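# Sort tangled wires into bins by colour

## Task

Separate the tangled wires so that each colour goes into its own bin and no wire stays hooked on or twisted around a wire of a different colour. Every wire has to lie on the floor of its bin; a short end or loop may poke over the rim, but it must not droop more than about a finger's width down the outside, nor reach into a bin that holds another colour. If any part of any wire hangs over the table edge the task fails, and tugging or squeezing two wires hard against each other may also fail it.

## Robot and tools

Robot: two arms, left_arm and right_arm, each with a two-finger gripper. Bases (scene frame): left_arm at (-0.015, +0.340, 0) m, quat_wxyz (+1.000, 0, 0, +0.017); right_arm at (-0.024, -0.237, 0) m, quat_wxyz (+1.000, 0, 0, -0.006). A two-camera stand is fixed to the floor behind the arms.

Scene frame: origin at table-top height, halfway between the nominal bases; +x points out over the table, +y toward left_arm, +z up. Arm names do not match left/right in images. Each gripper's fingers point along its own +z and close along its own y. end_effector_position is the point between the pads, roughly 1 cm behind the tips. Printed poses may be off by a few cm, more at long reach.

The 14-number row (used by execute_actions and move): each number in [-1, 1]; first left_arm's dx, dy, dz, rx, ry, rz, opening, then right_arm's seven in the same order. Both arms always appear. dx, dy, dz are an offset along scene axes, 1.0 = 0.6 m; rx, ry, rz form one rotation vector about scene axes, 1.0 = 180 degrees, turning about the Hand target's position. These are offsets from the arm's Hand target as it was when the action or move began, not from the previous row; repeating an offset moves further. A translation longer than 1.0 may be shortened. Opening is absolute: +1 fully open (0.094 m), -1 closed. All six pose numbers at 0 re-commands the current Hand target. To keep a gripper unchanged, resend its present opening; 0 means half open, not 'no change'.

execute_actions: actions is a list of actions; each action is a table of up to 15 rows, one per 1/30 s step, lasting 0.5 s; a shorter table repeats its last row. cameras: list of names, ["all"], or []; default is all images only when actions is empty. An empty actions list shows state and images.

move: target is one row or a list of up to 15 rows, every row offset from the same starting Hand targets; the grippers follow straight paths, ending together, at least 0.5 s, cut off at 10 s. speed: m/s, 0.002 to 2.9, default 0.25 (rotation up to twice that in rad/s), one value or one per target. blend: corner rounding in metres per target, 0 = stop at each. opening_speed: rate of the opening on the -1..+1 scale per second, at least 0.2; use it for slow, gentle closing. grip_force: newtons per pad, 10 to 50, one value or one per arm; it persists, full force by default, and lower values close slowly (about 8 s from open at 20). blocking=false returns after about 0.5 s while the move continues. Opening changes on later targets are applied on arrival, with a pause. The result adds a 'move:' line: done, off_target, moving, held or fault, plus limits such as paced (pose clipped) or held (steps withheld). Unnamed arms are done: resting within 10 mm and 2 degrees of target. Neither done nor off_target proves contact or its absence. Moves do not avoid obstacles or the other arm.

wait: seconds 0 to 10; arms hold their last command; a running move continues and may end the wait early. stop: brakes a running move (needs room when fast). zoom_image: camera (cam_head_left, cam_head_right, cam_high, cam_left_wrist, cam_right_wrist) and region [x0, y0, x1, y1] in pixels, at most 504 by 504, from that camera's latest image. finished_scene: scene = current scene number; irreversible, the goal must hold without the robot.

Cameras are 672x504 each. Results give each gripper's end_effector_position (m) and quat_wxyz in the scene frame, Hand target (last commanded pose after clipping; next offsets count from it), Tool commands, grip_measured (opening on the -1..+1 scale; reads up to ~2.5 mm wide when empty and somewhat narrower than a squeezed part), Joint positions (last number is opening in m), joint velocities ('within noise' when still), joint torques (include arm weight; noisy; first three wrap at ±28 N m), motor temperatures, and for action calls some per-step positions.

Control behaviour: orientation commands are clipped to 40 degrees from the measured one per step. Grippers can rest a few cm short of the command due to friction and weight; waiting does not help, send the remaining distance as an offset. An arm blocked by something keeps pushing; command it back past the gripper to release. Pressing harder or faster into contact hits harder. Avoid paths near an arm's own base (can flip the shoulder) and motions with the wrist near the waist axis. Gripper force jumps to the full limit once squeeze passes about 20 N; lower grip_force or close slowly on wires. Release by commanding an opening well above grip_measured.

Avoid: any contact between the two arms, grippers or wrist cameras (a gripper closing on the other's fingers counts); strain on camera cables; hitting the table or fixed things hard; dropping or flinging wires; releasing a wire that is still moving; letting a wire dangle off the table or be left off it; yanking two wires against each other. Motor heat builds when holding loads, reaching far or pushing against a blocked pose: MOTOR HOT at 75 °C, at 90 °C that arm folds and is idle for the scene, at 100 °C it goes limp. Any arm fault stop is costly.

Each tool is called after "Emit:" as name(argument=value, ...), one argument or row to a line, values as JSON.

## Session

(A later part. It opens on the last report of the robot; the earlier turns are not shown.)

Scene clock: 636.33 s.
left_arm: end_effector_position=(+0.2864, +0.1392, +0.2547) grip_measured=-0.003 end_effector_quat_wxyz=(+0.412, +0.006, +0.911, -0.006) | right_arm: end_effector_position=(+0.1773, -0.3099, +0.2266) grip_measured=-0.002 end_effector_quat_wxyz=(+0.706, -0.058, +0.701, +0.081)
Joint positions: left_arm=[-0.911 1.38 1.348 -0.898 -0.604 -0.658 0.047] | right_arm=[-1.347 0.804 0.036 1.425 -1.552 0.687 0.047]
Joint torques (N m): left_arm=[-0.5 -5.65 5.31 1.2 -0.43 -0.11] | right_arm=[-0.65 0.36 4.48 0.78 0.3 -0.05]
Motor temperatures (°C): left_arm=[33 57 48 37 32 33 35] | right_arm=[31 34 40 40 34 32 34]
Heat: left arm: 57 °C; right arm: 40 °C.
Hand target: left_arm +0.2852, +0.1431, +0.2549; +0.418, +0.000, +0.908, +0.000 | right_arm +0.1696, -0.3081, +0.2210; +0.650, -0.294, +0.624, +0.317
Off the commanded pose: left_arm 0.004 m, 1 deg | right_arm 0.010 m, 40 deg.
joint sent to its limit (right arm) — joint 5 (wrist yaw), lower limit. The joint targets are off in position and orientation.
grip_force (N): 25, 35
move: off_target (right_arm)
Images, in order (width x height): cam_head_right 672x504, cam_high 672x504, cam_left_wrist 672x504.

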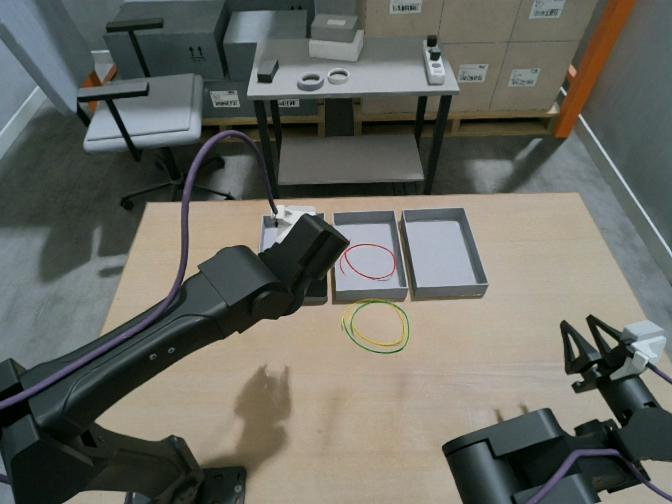

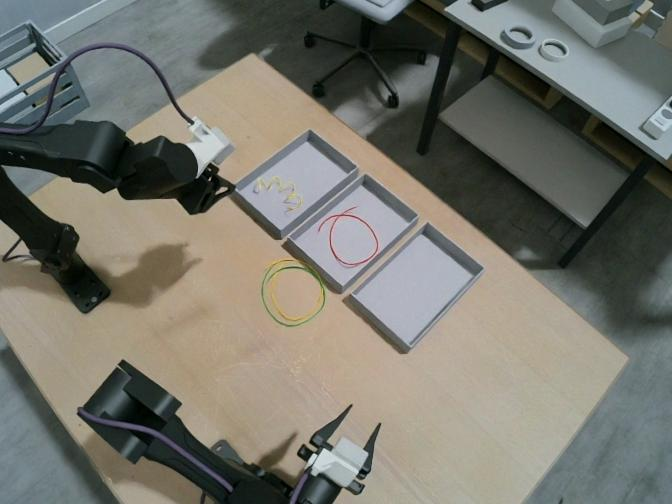

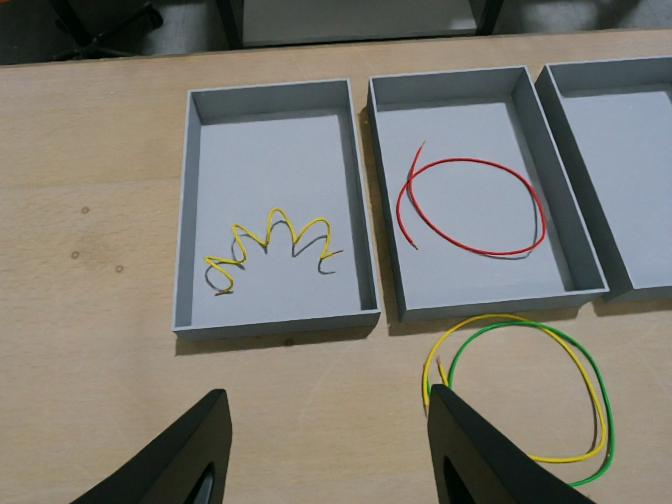

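Emit:
move(
  target=[
    [0,0.12,0,0,0,0,0,0.05,0.0,0.1,-0.09,0.19,-0.12,0.3],
    [0,0.15,0,0,0,0,0,0.05,0.33,0.05,-0.1865,0.38,-0.2405,0.3],
  ],
  speed=0.25,
  blend=0.03,
  cameras=["cam_right_wrist","cam_high"],
)

Emit:
zoom_image(
  camera="cam_right_wrist",
  region=[170, 100, 570, 400],
)

Scene clock: 660.63 s.
left_arm: end_effector_position=(+0.2854, +0.2293, +0.2542) grip_measured=-0.003 end_effector_quat_wxyz=(+0.413, +0.002, +0.911, -0.001) | right_arm: end_effector_position=(+0.1970, -0.1104, +0.2441) grip_measured=+0.298 end_effector_quat_wxyz=(+0.154, -0.002, +0.988, +0.003)
Joint positions: left_arm=[-0.627 1.127 1.156 -0.84 -0.43 -0.413 0.047] | right_arm=[0.655 1.353 1.553 -1.518 0.178 0.617 0.061]
Joint torques (N m): left_arm=[0.4 -4.3 5.29 1.51 -0.18 0.03] | right_arm=[0.54 -2.63 8.17 0.62 0.26 0.09]
Motor temperatures (°C): left_arm=[33 49 47 38 32 33 35] | right_arm=[31 34 40 40 34 32 34]
Heat: left arm: 49 °C; right arm: 40 °C.
Hand target: left_arm +0.2852, +0.2331, +0.2551; +0.419, -0.001, +0.908, +0.000 | right_arm +0.1996, -0.1101, +0.2511; +0.163, +0.000, +0.987, +0.000
Off the commanded pose: left_arm 0.004 m, 1 deg | right_arm 0.007 m, 1 deg.
grip_force (N): 25, 35
move: done; limits=paced
Images, in order (width x height): cam_high 672x504, cam_right_wrist 672x504.

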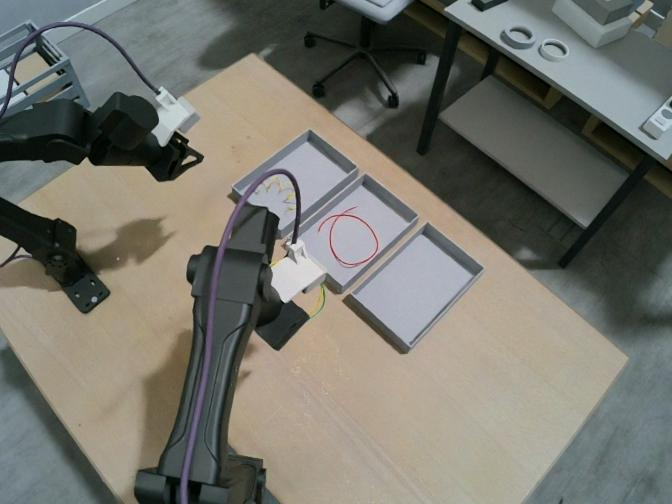

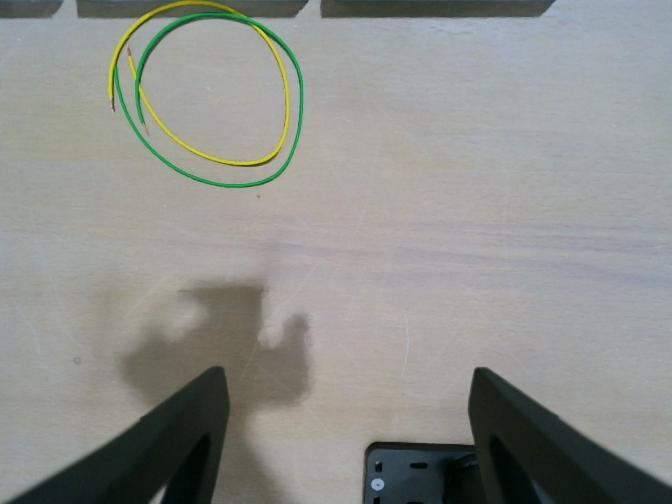

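Scaled by 1.260 from the camera's 672x504 image, which has a finer 960x720 frame.

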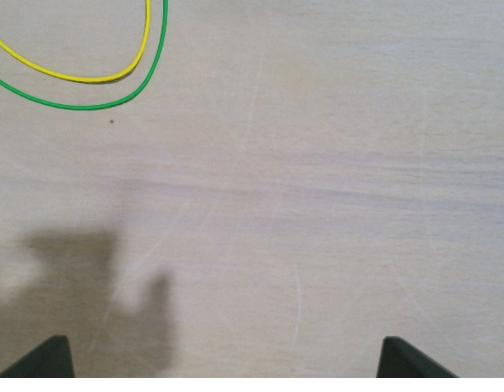

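Emit:
move(
  target=[
    [0,0,0,0,0,0,0,0.11,0.175,-0.1,-0.08,0,0.237,-0.5],
    [0,0,0,0,0,0,0,0.11,0.175,-0.27,-0.16,0,0.4735,-0.5],
  ],
  speed=0.15,
  blend=0.03,
  cameras=["cam_right_wrist"],
)

Scene clock: 697.77 s.
left_arm: end_effector_position=(+0.2854, +0.2293, +0.2542) grip_measured=-0.003 end_effector_quat_wxyz=(+0.413, +0.002, +0.911, -0.001) | right_arm: end_effector_position=(+0.2670, -0.0046, +0.0982) grip_measured=-0.498 end_effector_quat_wxyz=(-0.124, +0.693, -0.702, +0.110)
Joint positions: left_arm=[-0.627 1.127 1.156 -0.84 -0.43 -0.413 0.047] | right_arm=[0.789 1.724 1.313 -0.906 0.219 -0.809 0.024]
Joint torques (N m): left_arm=[0.39 -4.05 5.27 1.48 -0.2 0.06] | right_arm=[0.5 -6 4.92 0.9 0.19 -0.05]
Motor temperatures (°C): left_arm=[33 44 45 38 32 33 35] | right_arm=[31 34 40 39 34 32 34]
Heat: left arm: 45 °C; right arm: 40 °C.
Hand target: left_arm +0.2852, +0.2331, +0.2551; +0.419, -0.001, +0.908, +0.000 | right_arm +0.2655, -0.0051, +0.0891; -0.115, +0.698, -0.698, +0.114
Off the commanded pose: left_arm 0.004 m, 1 deg | right_arm 0.009 m, 1 deg.
grip_force (N): 25, 35
move: done
Images, in order (width x height): cam_right_wrist 672x504.

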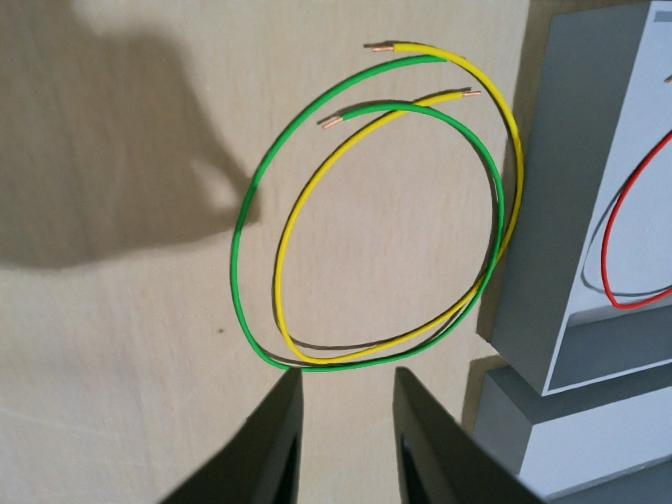

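Emit:
move(
  target=[
    [0,0,0,0,0,0,0,-0.031,-0.014,0,0,0,0,-0.68],
    [0,0,0,0,0,0,0,-0.031,-0.014,-0.075,0,0,0,-0.68],
  ],
  speed=0.1,
  cameras=["cam_right_wrist"],
)

Emit:
zoom_image(
  camera="cam_right_wrist",
  region=[170, 204, 470, 504],
)

Scene clock: 714.40 s.
left_arm: end_effector_position=(+0.2854, +0.2293, +0.2542) grip_measured=-0.003 end_effector_quat_wxyz=(+0.413, +0.002, +0.911, -0.001) | right_arm: end_effector_position=(+0.2492, -0.0126, +0.0528) grip_measured=-0.678 end_effector_quat_wxyz=(-0.123, +0.697, -0.698, +0.111)
Joint positions: left_arm=[-0.627 1.127 1.156 -0.84 -0.43 -0.413 0.047] | right_arm=[0.811 1.704 1.104 -0.722 0.224 -0.798 0.015]
Joint torques (N m): left_arm=[0.7 -4.08 5.24 1.55 -0.21 0.05] | right_arm=[0.57 -5.35 4.74 0.91 0.19 0.07]
Heat: left arm: 45 °C; right arm: 40 °C.
Hand target: left_arm +0.2852, +0.2331, +0.2551; +0.419, -0.001, +0.908, +0.000 | right_arm +0.2469, -0.0136, +0.0440; -0.115, +0.698, -0.698, +0.114
Off the commanded pose: left_arm 0.004 m, 1 deg | right_arm 0.009 m, 1 deg.
grip_force (N): 25, 35
move: done
Images, in order (width x height): cam_right_wrist 672x504.

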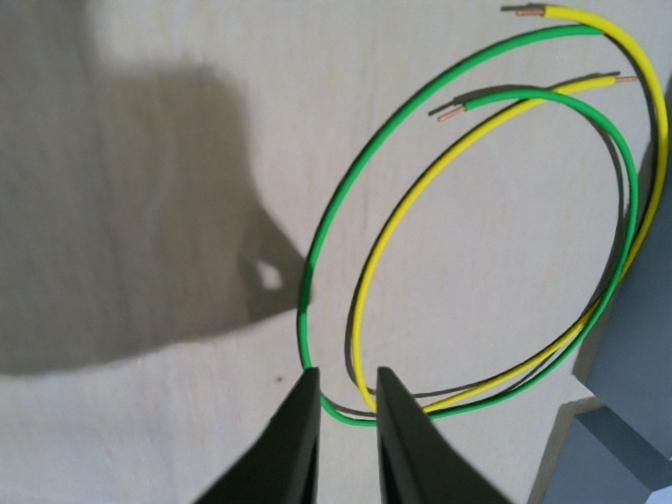

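Scaled by 1.680 from the camera's 672x504 image, which has a finer 960x720 frame.

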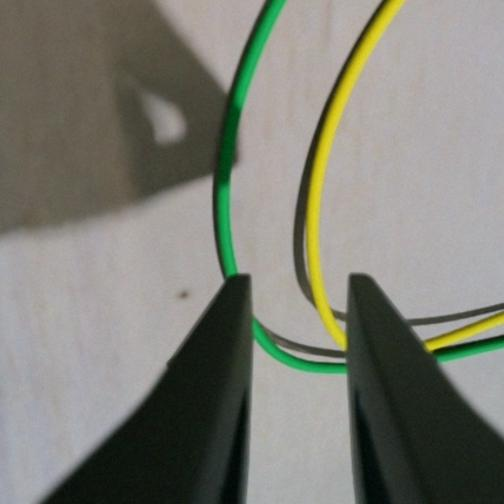

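Emit:
move(
  target=[
    [0,0,0,0,0,0,0,-0.002,0.003,-0.065,0,0,0,-0.68],
    [0,0,0,0,0,0,0,-0.002,0.003,-0.065,0,0,0,-1],
  ],
  speed=0.07,
  opening_speed=0.3,
  cameras=["cam_right_wrist"],
)

Emit:
zoom_image(
  camera="cam_right_wrist",
  region=[170, 204, 470, 504],
)

Scene clock: 739.57 s.
left_arm: end_effector_position=(+0.2854, +0.2293, +0.2542) grip_measured=-0.003 end_effector_quat_wxyz=(+0.413, +0.002, +0.911, -0.001) | right_arm: end_effector_position=(+0.2529, -0.0083, +0.0200) grip_measured=-0.958 end_effector_quat_wxyz=(-0.132, +0.695, -0.697, +0.117)
Joint positions: left_arm=[-0.627 1.127 1.156 -0.84 -0.43 -0.413 0.047] | right_arm=[0.819 1.765 1.026 -0.566 0.238 -0.792 0.002]
Joint torques (N m): left_arm=[0.73 -4.25 5.18 1.54 -0.26 0.04] | right_arm=[0.51 -4.92 3.77 0.92 0.05 0.09]
Heat: left arm: 45 °C; right arm: 39 °C.
Hand target: left_arm +0.2852, +0.2331, +0.2551; +0.419, -0.001, +0.908, +0.000 | right_arm +0.2458, -0.0116, +0.0050; -0.115, +0.698, -0.698, +0.114
Off the commanded pose: left_arm 0.004 m, 1 deg | right_arm 0.017 m, 2 deg.
grip_force (N): 25, 35
move: off_target (right_arm); target 2's new opening was sent with right_arm's hand 0.018 m and 2 deg from that target
Images, in order (width x height): cam_right_wrist 672x504.

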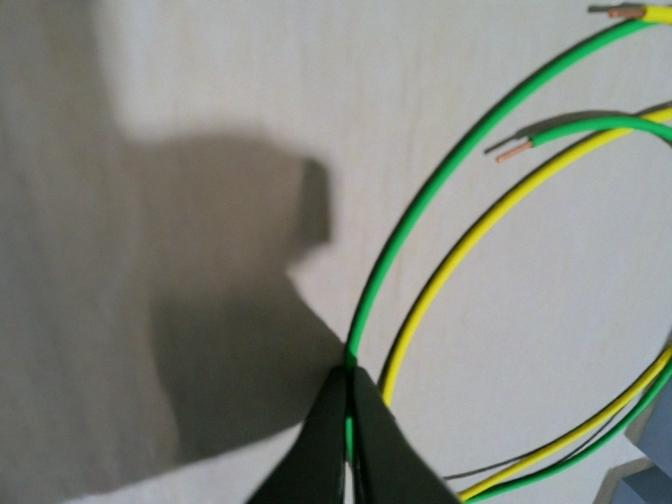

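Scaled by 1.680 from the camera's 672x504 image, which has a finer 960x720 frame.

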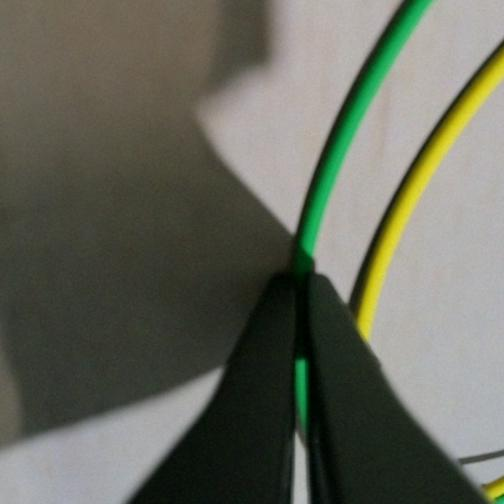

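Green gripped. Pull slowly toward −x / −y while lifting a little.

Emit:
move(
  target=[0,0,0,0,0,0,0,-0.1,-0.1,0.12,0,0,0,-1],
  speed=0.04,
  cameras=["cam_right_wrist","cam_high","cam_head_left"],
)

Emit:
zoom_image(
  camera="cam_head_left",
  region=[290, 270, 450, 400],
)

Emit:
zoom_image(
  camera="cam_high",
  region=[200, 220, 360, 350],
)

Scene clock: 751.53 s.
left_arm: end_effector_position=(+0.2854, +0.2293, +0.2542) grip_measured=-0.003 end_effector_quat_wxyz=(+0.413, +0.002, +0.911, -0.001) | right_arm: end_effector_position=(+0.1919, -0.0692, +0.0762) grip_measured=-0.959 end_effector_quat_wxyz=(-0.115, +0.697, -0.698, +0.116)
Joint positions: left_arm=[-0.627 1.127 1.156 -0.84 -0.43 -0.413 0.047] | right_arm=[0.826 1.382 0.891 -0.851 0.238 -0.782 0.002]
Joint torques (N m): left_arm=[0.69 -4.25 5.34 1.51 -0.18 -0.02] | right_arm=[0.73 -5.93 4.75 0.56 0.08 0.08]
Heat: left arm: 45 °C; right arm: 39 °C.
Hand target: left_arm +0.2852, +0.2331, +0.2551; +0.419, -0.001, +0.908, +0.000 | right_arm +0.1857, -0.0717, +0.0770; -0.115, +0.698, -0.698, +0.114
Off the commanded pose: left_arm 0.004 m, 1 deg | right_arm 0.007 m, 0 deg.
grip_force (N): 25, 35
move: done
Images, in order (width x height): cam_head_left 672x504, cam_high 672x504, cam_right_wrist 672x504.

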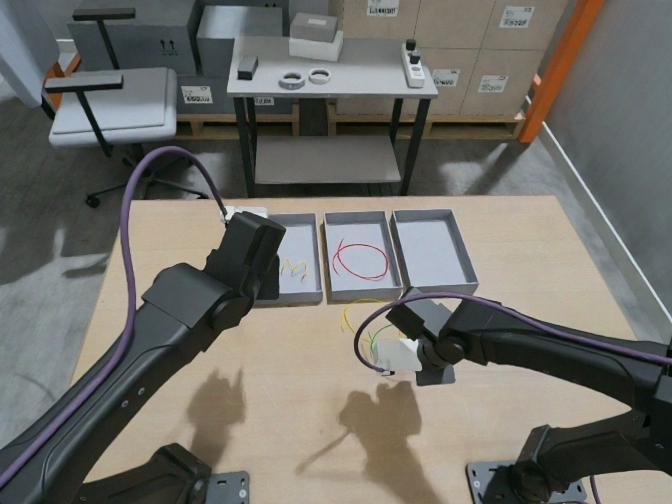

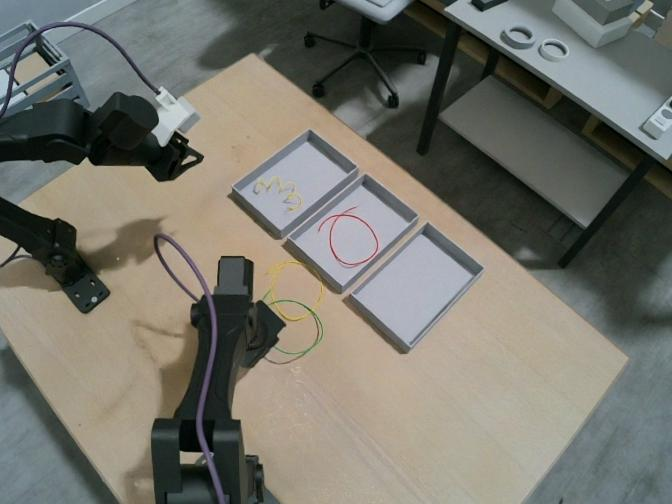

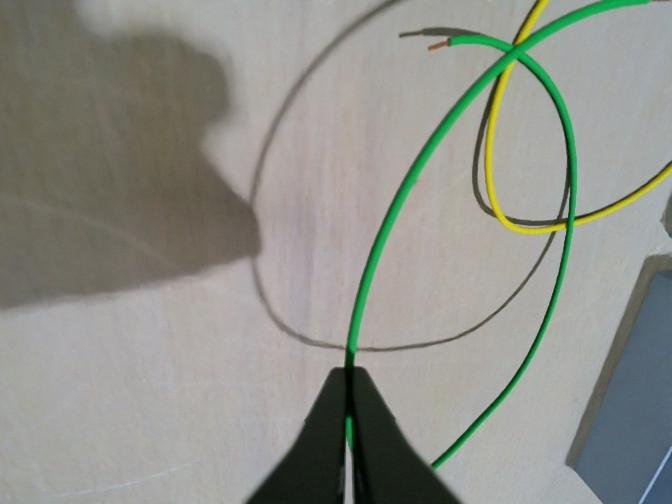

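Scaled by 3.150 from the camera's 672x504 image, which has a finer 960x720 frame.

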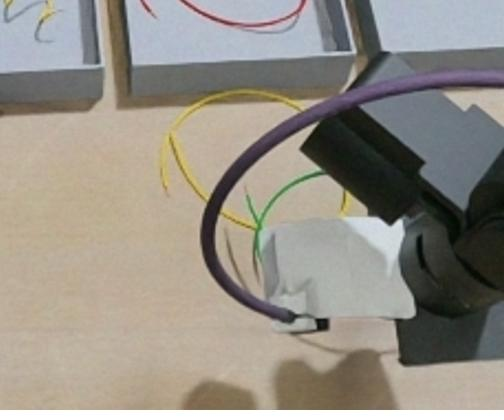

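Scaled by 3.150 from the camera's 672x504 image, which has a finer 960x720 frame.

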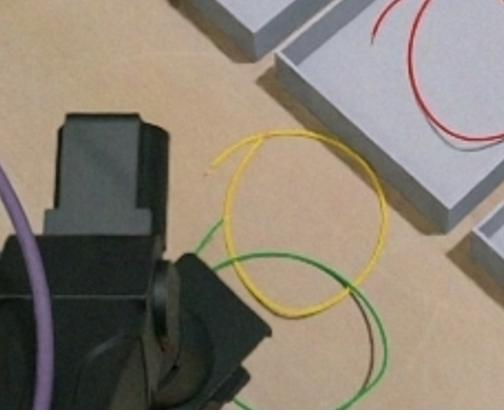

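Emit:
move(
  target=[
    [0,0,0,0,0,0,0,0,-0.07,0.08,0,0,0,-1],
    [0,0,0,0,0,0,0,0.12,-0.28,0.28,0,0,0,-1],
  ],
  speed=0.07,
  blend=0.02,
  cameras=["cam_right_wrist","cam_high","cam_head_left"],
)

Scene clock: 765.83 s.
left_arm: end_effector_position=(+0.2854, +0.2293, +0.2542) grip_measured=-0.003 end_effector_quat_wxyz=(+0.413, +0.002, +0.911, -0.001) | right_arm: end_effector_position=(+0.2561, -0.2415, +0.2396) grip_measured=-0.959 end_effector_quat_wxyz=(-0.108, +0.697, -0.699, +0.119)
Joint positions: left_arm=[-0.627 1.127 1.156 -0.84 -0.43 -0.413 0.047] | right_arm=[0.001 1.376 1.542 -1.414 0.013 -1.579 0.002]
Joint torques (N m): left_arm=[0.68 -4.07 5.26 1.54 -0.21 0.04] | right_arm=[-0.4 -2.82 8.34 0.71 -0.23 -0.05]
Heat: left arm: 45 °C; right arm: 40 °C.
Hand target: left_arm +0.2852, +0.2331, +0.2551; +0.419, -0.001, +0.908, +0.000 | right_arm +0.2577, -0.2397, +0.2449; -0.115, +0.698, -0.698, +0.114
Off the commanded pose: left_arm 0.004 m, 1 deg | right_arm 0.006 m, 1 deg.
grip_force (N): 25, 35
move: done
Images, in order (width x height): cam_head_left 672x504, cam_high 672x504, cam_right_wrist 672x504.

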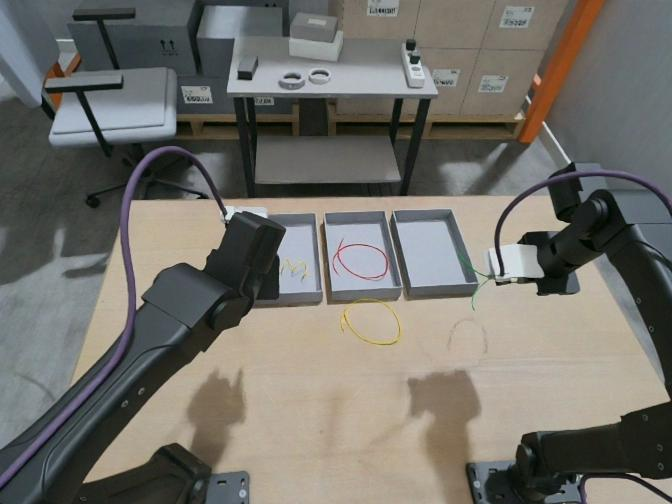

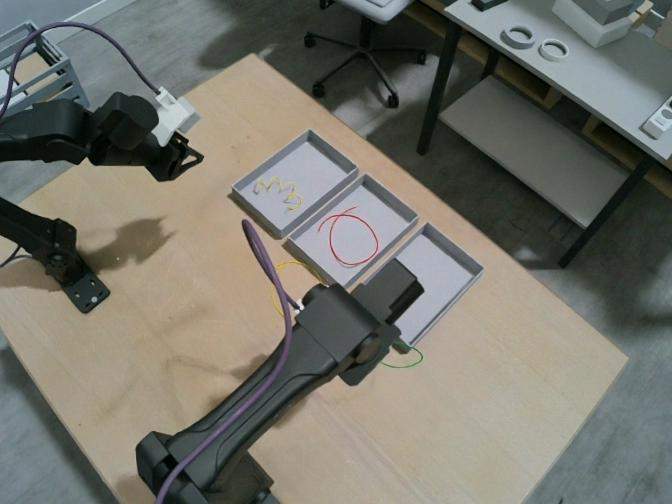

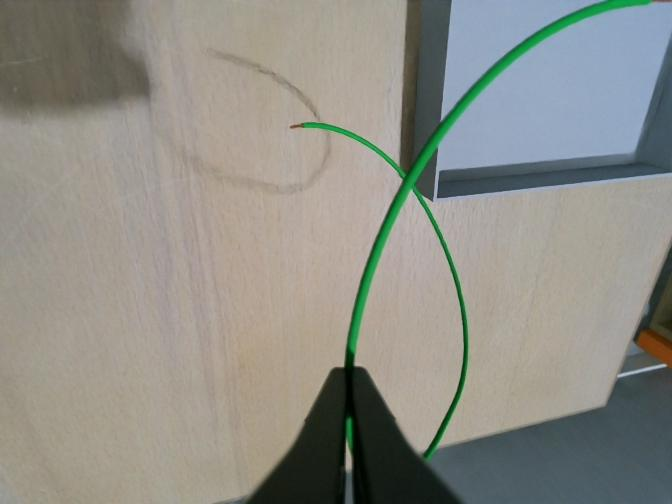

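Emit:
move(
  target=[
    [0,0,0,0,0,0,0,0.2,-0.02,0.05,0,0,0,-1],
    [0,0,0,0,0,0,0,0.345,-0.01,0.02,0,0,0,-1],
  ],
  speed=0.12,
  blend=0.03,
  cameras=["cam_right_wrist","cam_high","cam_head_left"],
)

Emit:
zoom_image(
  camera="cam_head_left",
  region=[380, 160, 540, 310],
)

Scene clock: 787.20 s.
left_arm: end_effector_position=(+0.2854, +0.2293, +0.2542) grip_measured=-0.003 end_effector_quat_wxyz=(+0.413, +0.002, +0.911, -0.001) | right_arm: end_effector_position=(+0.4624, -0.2511, +0.2584) grip_measured=-0.959 end_effector_quat_wxyz=(-0.151, +0.689, -0.690, +0.163)
Joint positions: left_arm=[-0.627 1.127 1.156 -0.84 -0.43 -0.413 0.047] | right_arm=[-0.017 2.22 2.644 -1.548 0.005 -1.599 0.002]
Joint torques (N m): left_arm=[0.59 -4.16 5.33 1.55 -0.18 0.07] | right_arm=[0.61 -9.14 7.54 0.98 -0.17 0.09]
Heat: left arm: 45 °C; right arm: 41 °C.
Hand target: left_arm +0.2852, +0.2331, +0.2551; +0.419, -0.001, +0.908, +0.000 | right_arm +0.4647, -0.2456, +0.2572; -0.115, +0.698, -0.698, +0.114
Off the commanded pose: left_arm 0.004 m, 1 deg | right_arm 0.006 m, 7 deg.
joint sent to its limit (right arm) — joint 4 (wrist pitch), lower limit. The joint targets are off in orientation, not in position.
grip_force (N): 25, 35
move: off_target (right_arm)
Images, in order (width x height): cam_head_left 672x504, cam_high 672x504, cam_right_wrist 672x504.

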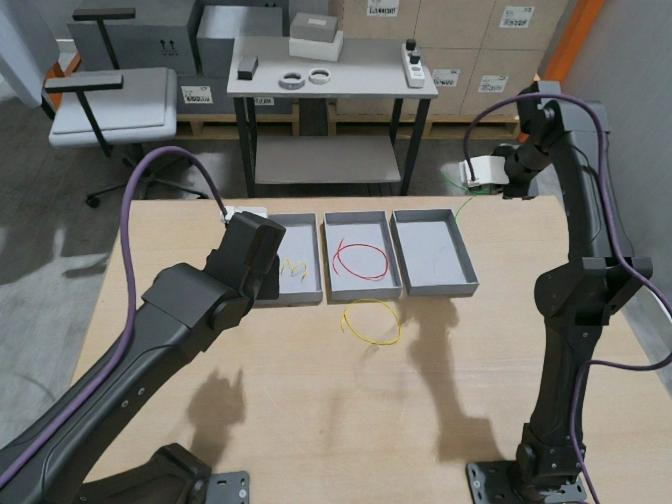

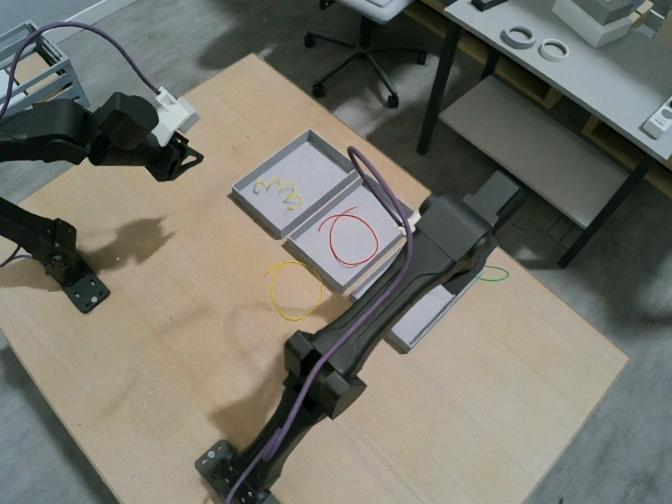

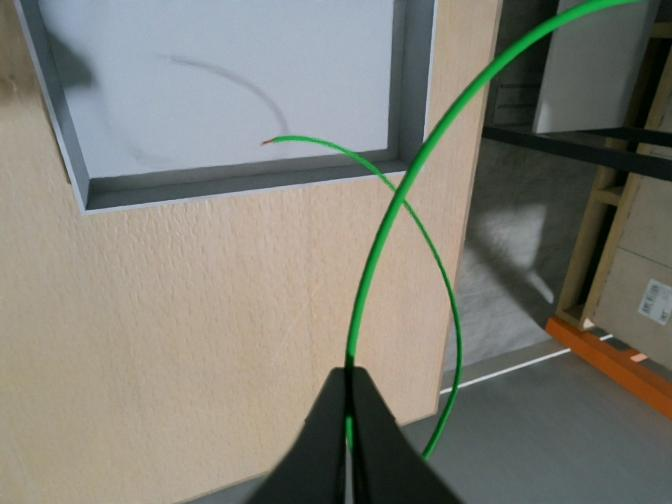

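Scaled by 3.150 from the camera's 672x504 image, which has a finer 960x720 frame.

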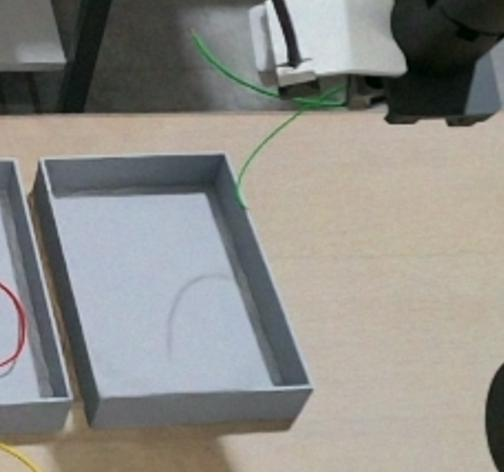

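Emit:
move(
  target=[
    [0,0,0,0,0,0,0,-0.05,0.08,0,0,0,0,-1],
    [0,0,0,0,0,0,0,-0.05,0.09,-0.17,0,0,0,-1],
  ],
  speed=0.1,
  blend=0.01,
  cameras=["cam_right_wrist","cam_high","cam_head_left"],
)

Emit:
zoom_image(
  camera="cam_head_left",
  region=[360, 160, 520, 310],
)

Scene clock: 800.13 s.
left_arm: end_effector_position=(+0.2854, +0.2293, +0.2542) grip_measured=-0.003 end_effector_quat_wxyz=(+0.413, +0.002, +0.911, -0.001) | right_arm: end_effector_position=(+0.4373, -0.1950, +0.1404) grip_measured=-0.959 end_effector_quat_wxyz=(-0.101, +0.699, -0.700, +0.102)
Joint positions: left_arm=[-0.627 1.127 1.156 -0.84 -0.43 -0.413 0.047] | right_arm=[0.113 2.049 1.918 -1.153 0.031 -1.472 0.002]
Joint torques (N m): left_arm=[0.66 -4.26 5.26 1.54 -0.19 0.02] | right_arm=[0.73 -13.94 4.98 0.92 0.01 0.07]
Heat: left arm: 45 °C; right arm: 42 °C.
Hand target: left_arm +0.2852, +0.2331, +0.2551; +0.419, -0.001, +0.908, +0.000 | right_arm +0.4346, -0.1916, +0.1550; -0.115, +0.698, -0.698, +0.114
Off the commanded pose: left_arm 0.004 m, 1 deg | right_arm 0.015 m, 2 deg.
grip_force (N): 25, 35
move: off_target (right_arm)
Images, in order (width x height): cam_head_left 672x504, cam_high 672x504, cam_right_wrist 672x504.

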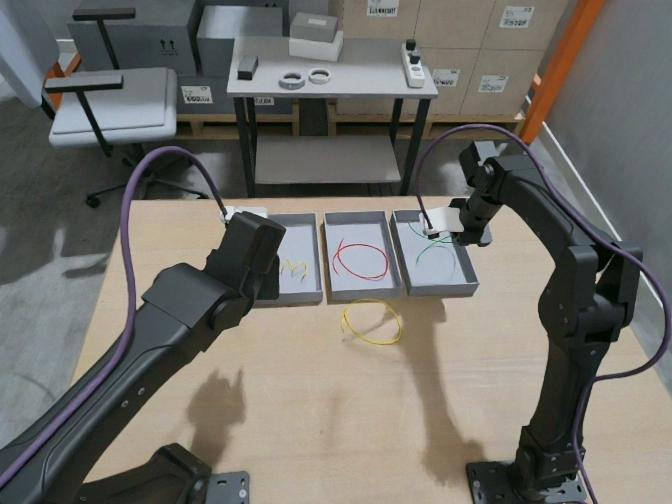

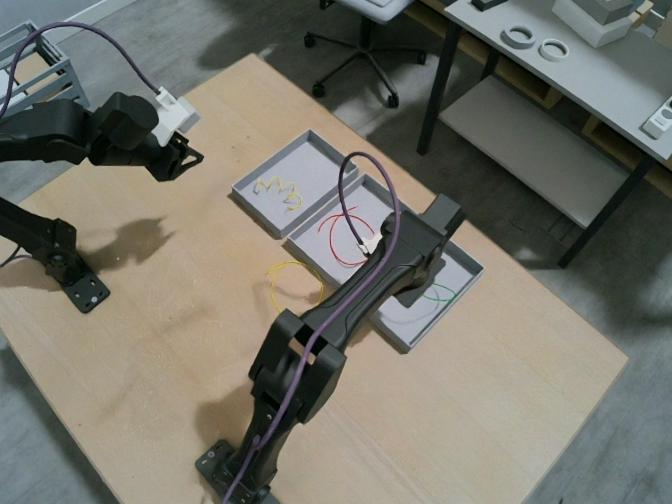

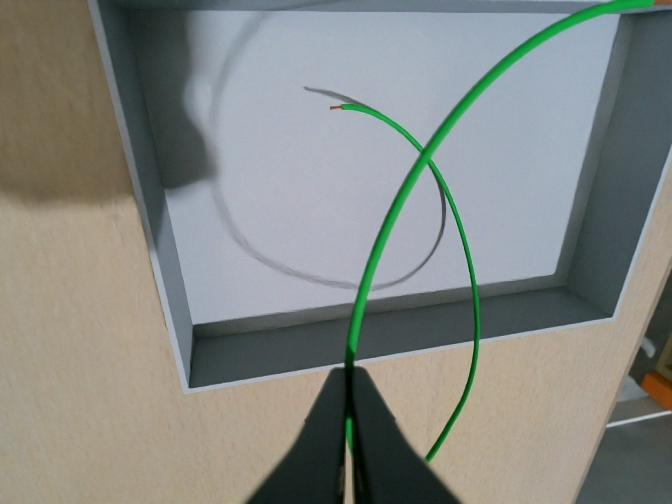

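Scaled by 3.150 from the camera's 672x504 image, which has a finer 960x720 frame.

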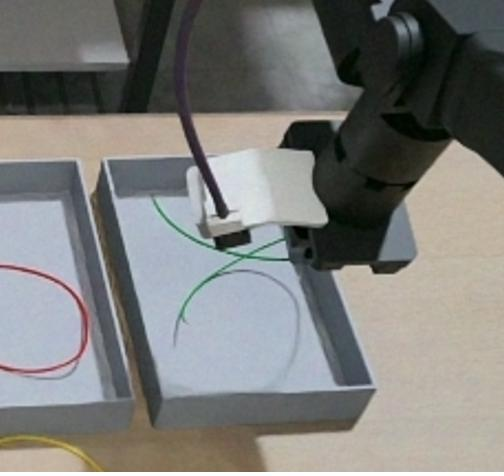

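Emit:
move(
  target=[
    [0,0,0,0,0,0,0,0.0,0.015,-0.16,0,0,0,-1],
    [0,0,0,0,0,0,0,0.0,0.015,-0.16,0,0,0,-0.65],
  ],
  speed=0.08,
  opening_speed=0.3,
  cameras=["cam_right_wrist"],
)

Emit:
move(
  target=[
    [0,0,0,0,0,0,0,-0.02,0,0.2,0,0,0,-0.65],
    [0,0,0,0,0,0,0,-0.3,-0.15,0.3,0,0,0,0],
  ],
  speed=0.12,
  blend=0.03,
  cameras=["cam_head_left","cam_high","cam_right_wrist"],
)

Emit:
zoom_image(
  camera="cam_head_left",
  region=[300, 180, 520, 360],
)

Scene clock: 818.07 s.
left_arm: end_effector_position=(+0.2854, +0.2293, +0.2542) grip_measured=-0.003 end_effector_quat_wxyz=(+0.413, +0.002, +0.911, -0.001) | right_arm: end_effector_position=(+0.4368, -0.1848, +0.0584) grip_measured=-0.652 end_effector_quat_wxyz=(-0.114, +0.698, -0.698, +0.112)
Joint positions: left_arm=[-0.627 1.127 1.156 -0.84 -0.43 -0.413 0.047] | right_arm=[0.138 2.041 1.57 -0.781 0.038 -1.451 0.016]
Joint torques (N m): left_arm=[0.72 -4.19 5.22 1.58 -0.19 0.08] | right_arm=[0.55 -11.06 4.93 0.98 0.02 0.07]
Motor temperatures (°C): left_arm=[33 41 45 40 32 33 35] | right_arm=[31 44 41 38 34 32 35]
Heat: left arm: 45 °C; right arm: 44 °C.
Hand target: left_arm +0.2852, +0.2331, +0.2551; +0.419, -0.001, +0.908, +0.000 | right_arm +0.4346, -0.1826, +0.0590; -0.115, +0.698, -0.698, +0.114
Off the commanded pose: left_arm 0.004 m, 1 deg | right_arm 0.003 m, 0 deg.
grip_force (N): 25, 35
move: done
Images, in order (width x height): cam_right_wrist 672x504.

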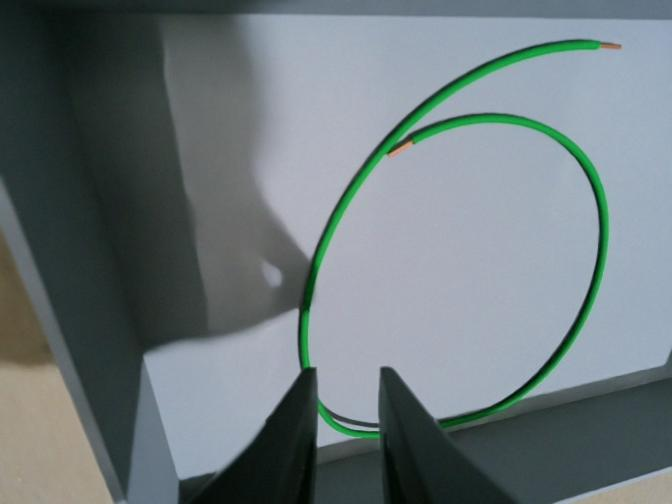

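Scene clock: 821.93 s.
left_arm: end_effector_position=(+0.2854, +0.2293, +0.2542) grip_measured=-0.003 end_effector_quat_wxyz=(+0.413, +0.002, +0.911, -0.001) | right_arm: end_effector_position=(+0.2627, -0.2759, +0.2412) grip_measured=-0.002 end_effector_quat_wxyz=(-0.113, +0.696, -0.698, +0.126)
Joint positions: left_arm=[-0.627 1.127 1.156 -0.84 -0.43 -0.413 0.047] | right_arm=[-0.147 1.395 1.558 -1.395 -0.034 -1.72 0.047]
Joint torques (N m): left_arm=[0.76 -4.29 5.3 1.57 -0.2 0.01] | right_arm=[-0.38 -5.26 4.52 0.73 -0.29 -0.06]
Heat: left arm: 45 °C; right arm: 43 °C.
Hand target: left_arm +0.2852, +0.2331, +0.2551; +0.419, -0.001, +0.908, +0.000 | right_arm +0.2546, -0.2726, +0.2391; -0.115, +0.698, -0.698, +0.114
Off the commanded pose: left_arm 0.004 m, 1 deg | right_arm 0.009 m, 1 deg.
grip_force (N): 25, 35
move: done
Images, in order (width x height): cam_head_left 672x504, cam_high 672x504, cam_right_wrist 672x504.

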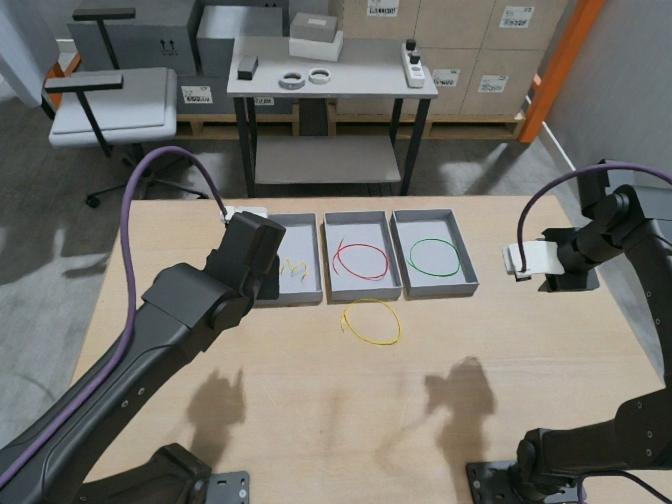

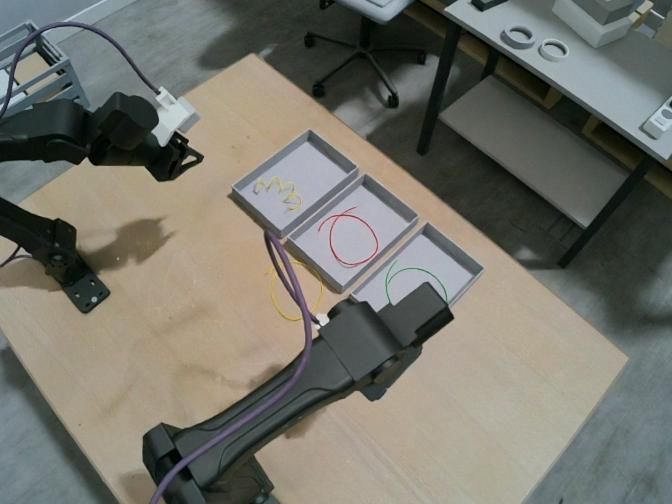

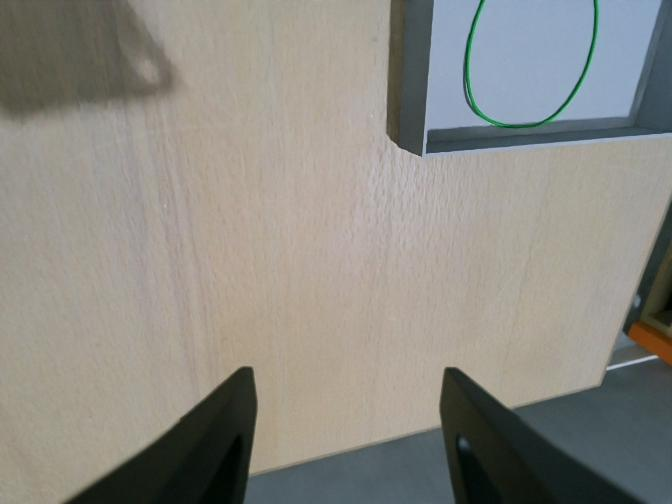

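Scaled by 2.291 from the camera's 672x504 image, which has a finer 960x720 frame.

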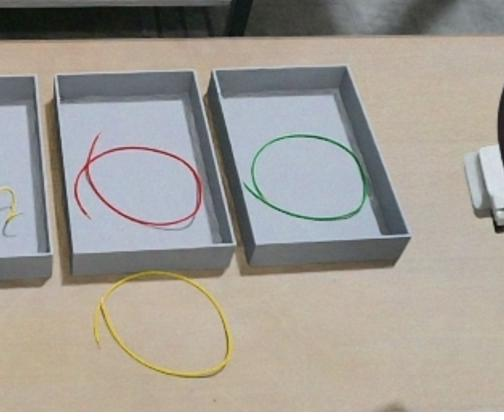

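Emit:
move(
  target=[
    [-0.03,-0.25,0,0.14,0.067,-0.21,0,0,-0.05,0,0,0,0,0],
    [-0.058,-0.405,-0.175,0.2825,0.134,-0.4185,-0.3,0,-0.05,0,0,0,0,0],
  ],
  speed=0.2,
  blend=0.03,
  cameras=["cam_left_wrist","cam_high"],
)

Scene clock: 846.23 s.
left_arm: end_effector_position=(+0.2530, -0.0079, +0.1530) grip_measured=-0.297 end_effector_quat_wxyz=(+0.125, +0.691, +0.703, +0.114) | right_arm: end_effector_position=(+0.2566, -0.3047, +0.2413) grip_measured=-0.002 end_effector_quat_wxyz=(-0.113, +0.696, -0.697, +0.128)
Joint positions: left_arm=[-1.066 2.047 1.962 -1.295 -0.283 0.55 0.033] | right_arm=[-0.274 1.395 1.558 -1.398 -0.074 -1.842 0.047]
Joint torques (N m): left_arm=[-0.31 -9.24 7.41 0.35 -0.06 0] | right_arm=[-0.53 -3.14 6.17 0.71 -0.32 -0.06]
Motor temperatures (°C): left_arm=[33 41 47 40 32 33 35] | right_arm=[31 39 40 38 34 32 34]
Heat: left arm: 47 °C; right arm: 40 °C.
Hand target: left_arm +0.2503, -0.0099, +0.1501; +0.115, +0.698, +0.698, +0.114 | right_arm +0.2546, -0.3026, +0.2391; -0.115, +0.698, -0.698, +0.114
Off the commanded pose: left_arm 0.004 m, 1 deg | right_arm 0.004 m, 2 deg.
grip_force (N): 25, 35
move: done
Images, in order (width x height): cam_high 672x504, cam_left_wrist 672x504.

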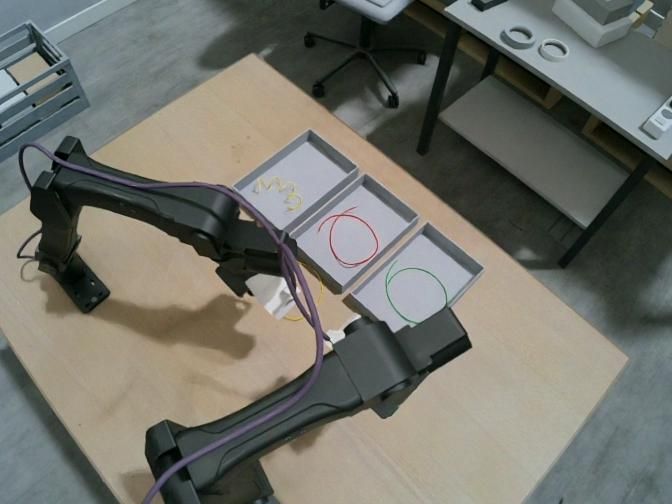

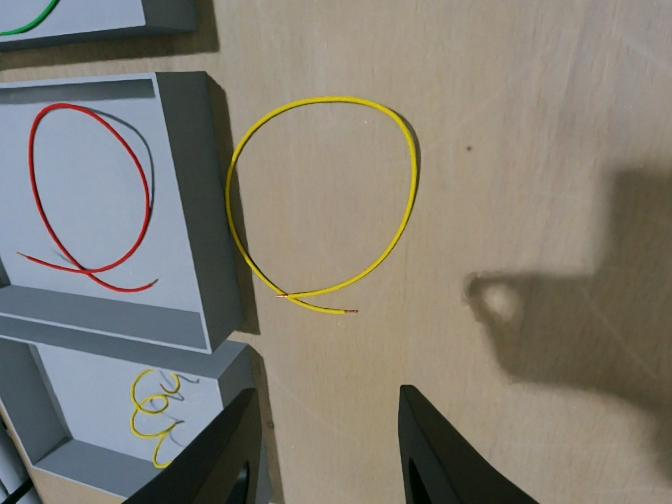

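Emit:
move(
  target=[0.003,0,-0.16,0,0,0,-0.4,0,0,0,0,0,0,0],
  speed=0.12,
  cameras=["cam_left_wrist"],
)

Scene clock: 855.07 s.
left_arm: end_effector_position=(+0.2535, -0.0087, +0.0630) grip_measured=-0.397 end_effector_quat_wxyz=(+0.121, +0.693, +0.701, +0.115) | right_arm: end_effector_position=(+0.2566, -0.3047, +0.2413) grip_measured=-0.002 end_effector_quat_wxyz=(-0.113, +0.696, -0.697, +0.128)
Joint positions: left_arm=[-1.066 2.067 1.634 -0.955 -0.282 0.554 0.028] | right_arm=[-0.274 1.395 1.558 -1.398 -0.074 -1.842 0.047]
Joint torques (N m): left_arm=[-0.31 -9.76 5.19 0.67 -0.07 0.08] | right_arm=[-0.55 -3.15 6.17 0.71 -0.32 -0.06]
Heat: left arm: 48 °C; right arm: 40 °C.
Hand target: left_arm +0.2521, -0.0099, +0.0539; +0.115, +0.698, +0.698, +0.114 | right_arm +0.2546, -0.3026, +0.2391; -0.115, +0.698, -0.698, +0.114
Off the commanded pose: left_arm 0.009 m, 1 deg | right_arm 0.004 m, 2 deg.
grip_force (N): 25, 35
move: done
Images, in order (width x height): cam_left_wrist 672x504.

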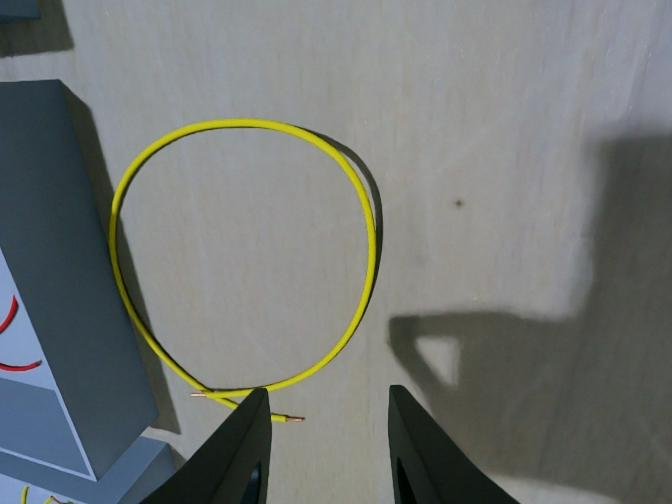

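Emit:
move(
  target=[
    [0.006,0.002,-0.072,0,0,0,-0.4,0,0,0,0,0,0,0],
    [0.006,0.002,-0.072,0,0,0,-1,0,0,0,0,0,0,0],
  ],
  speed=0.08,
  opening_speed=0.4,
  cameras=["cam_left_wrist"],
)

Scene clock: 867.10 s.
left_arm: end_effector_position=(+0.2547, -0.0111, +0.0210) grip_measured=-0.983 end_effector_quat_wxyz=(+0.123, +0.696, +0.698, +0.114) | right_arm: end_effector_position=(+0.2566, -0.3047, +0.2413) grip_measured=-0.002 end_effector_quat_wxyz=(-0.113, +0.696, -0.697, +0.128)
Joint positions: left_arm=[-1.066 2.116 1.535 -0.802 -0.282 0.564 0.001] | right_arm=[-0.274 1.395 1.558 -1.398 -0.074 -1.842 0.047]
Joint torques (N m): left_arm=[0.76 -9.68 4.98 0.7 -0.07 0.05] | right_arm=[-0.54 -3.14 6.17 0.71 -0.32 -0.06]
Heat: left arm: 47 °C; right arm: 40 °C.
Hand target: left_arm +0.2557, -0.0088, +0.0108; +0.115, +0.698, +0.698, +0.114 | right_arm +0.2546, -0.3026, +0.2391; -0.115, +0.698, -0.698, +0.114
Off the commanded pose: left_arm 0.011 m, 1 deg | right_arm 0.004 m, 2 deg.
grip_force (N): 25, 35
move: off_target (left_arm); target 2's new opening was sent with left_arm's hand 0.011 m and 1 deg from that target
Images, in order (width x height): cam_left_wrist 672x504.

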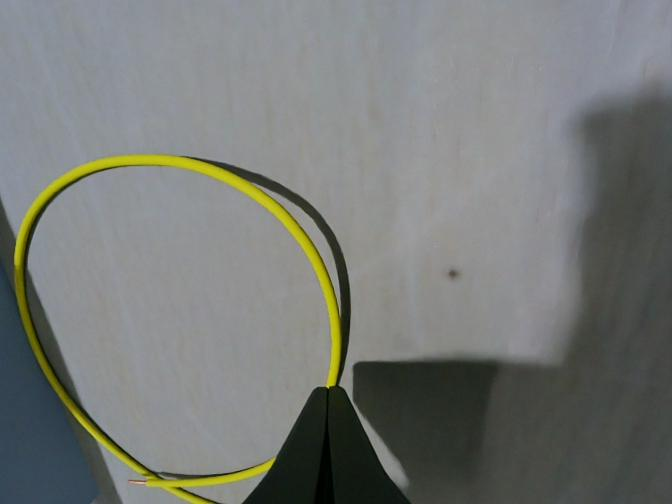

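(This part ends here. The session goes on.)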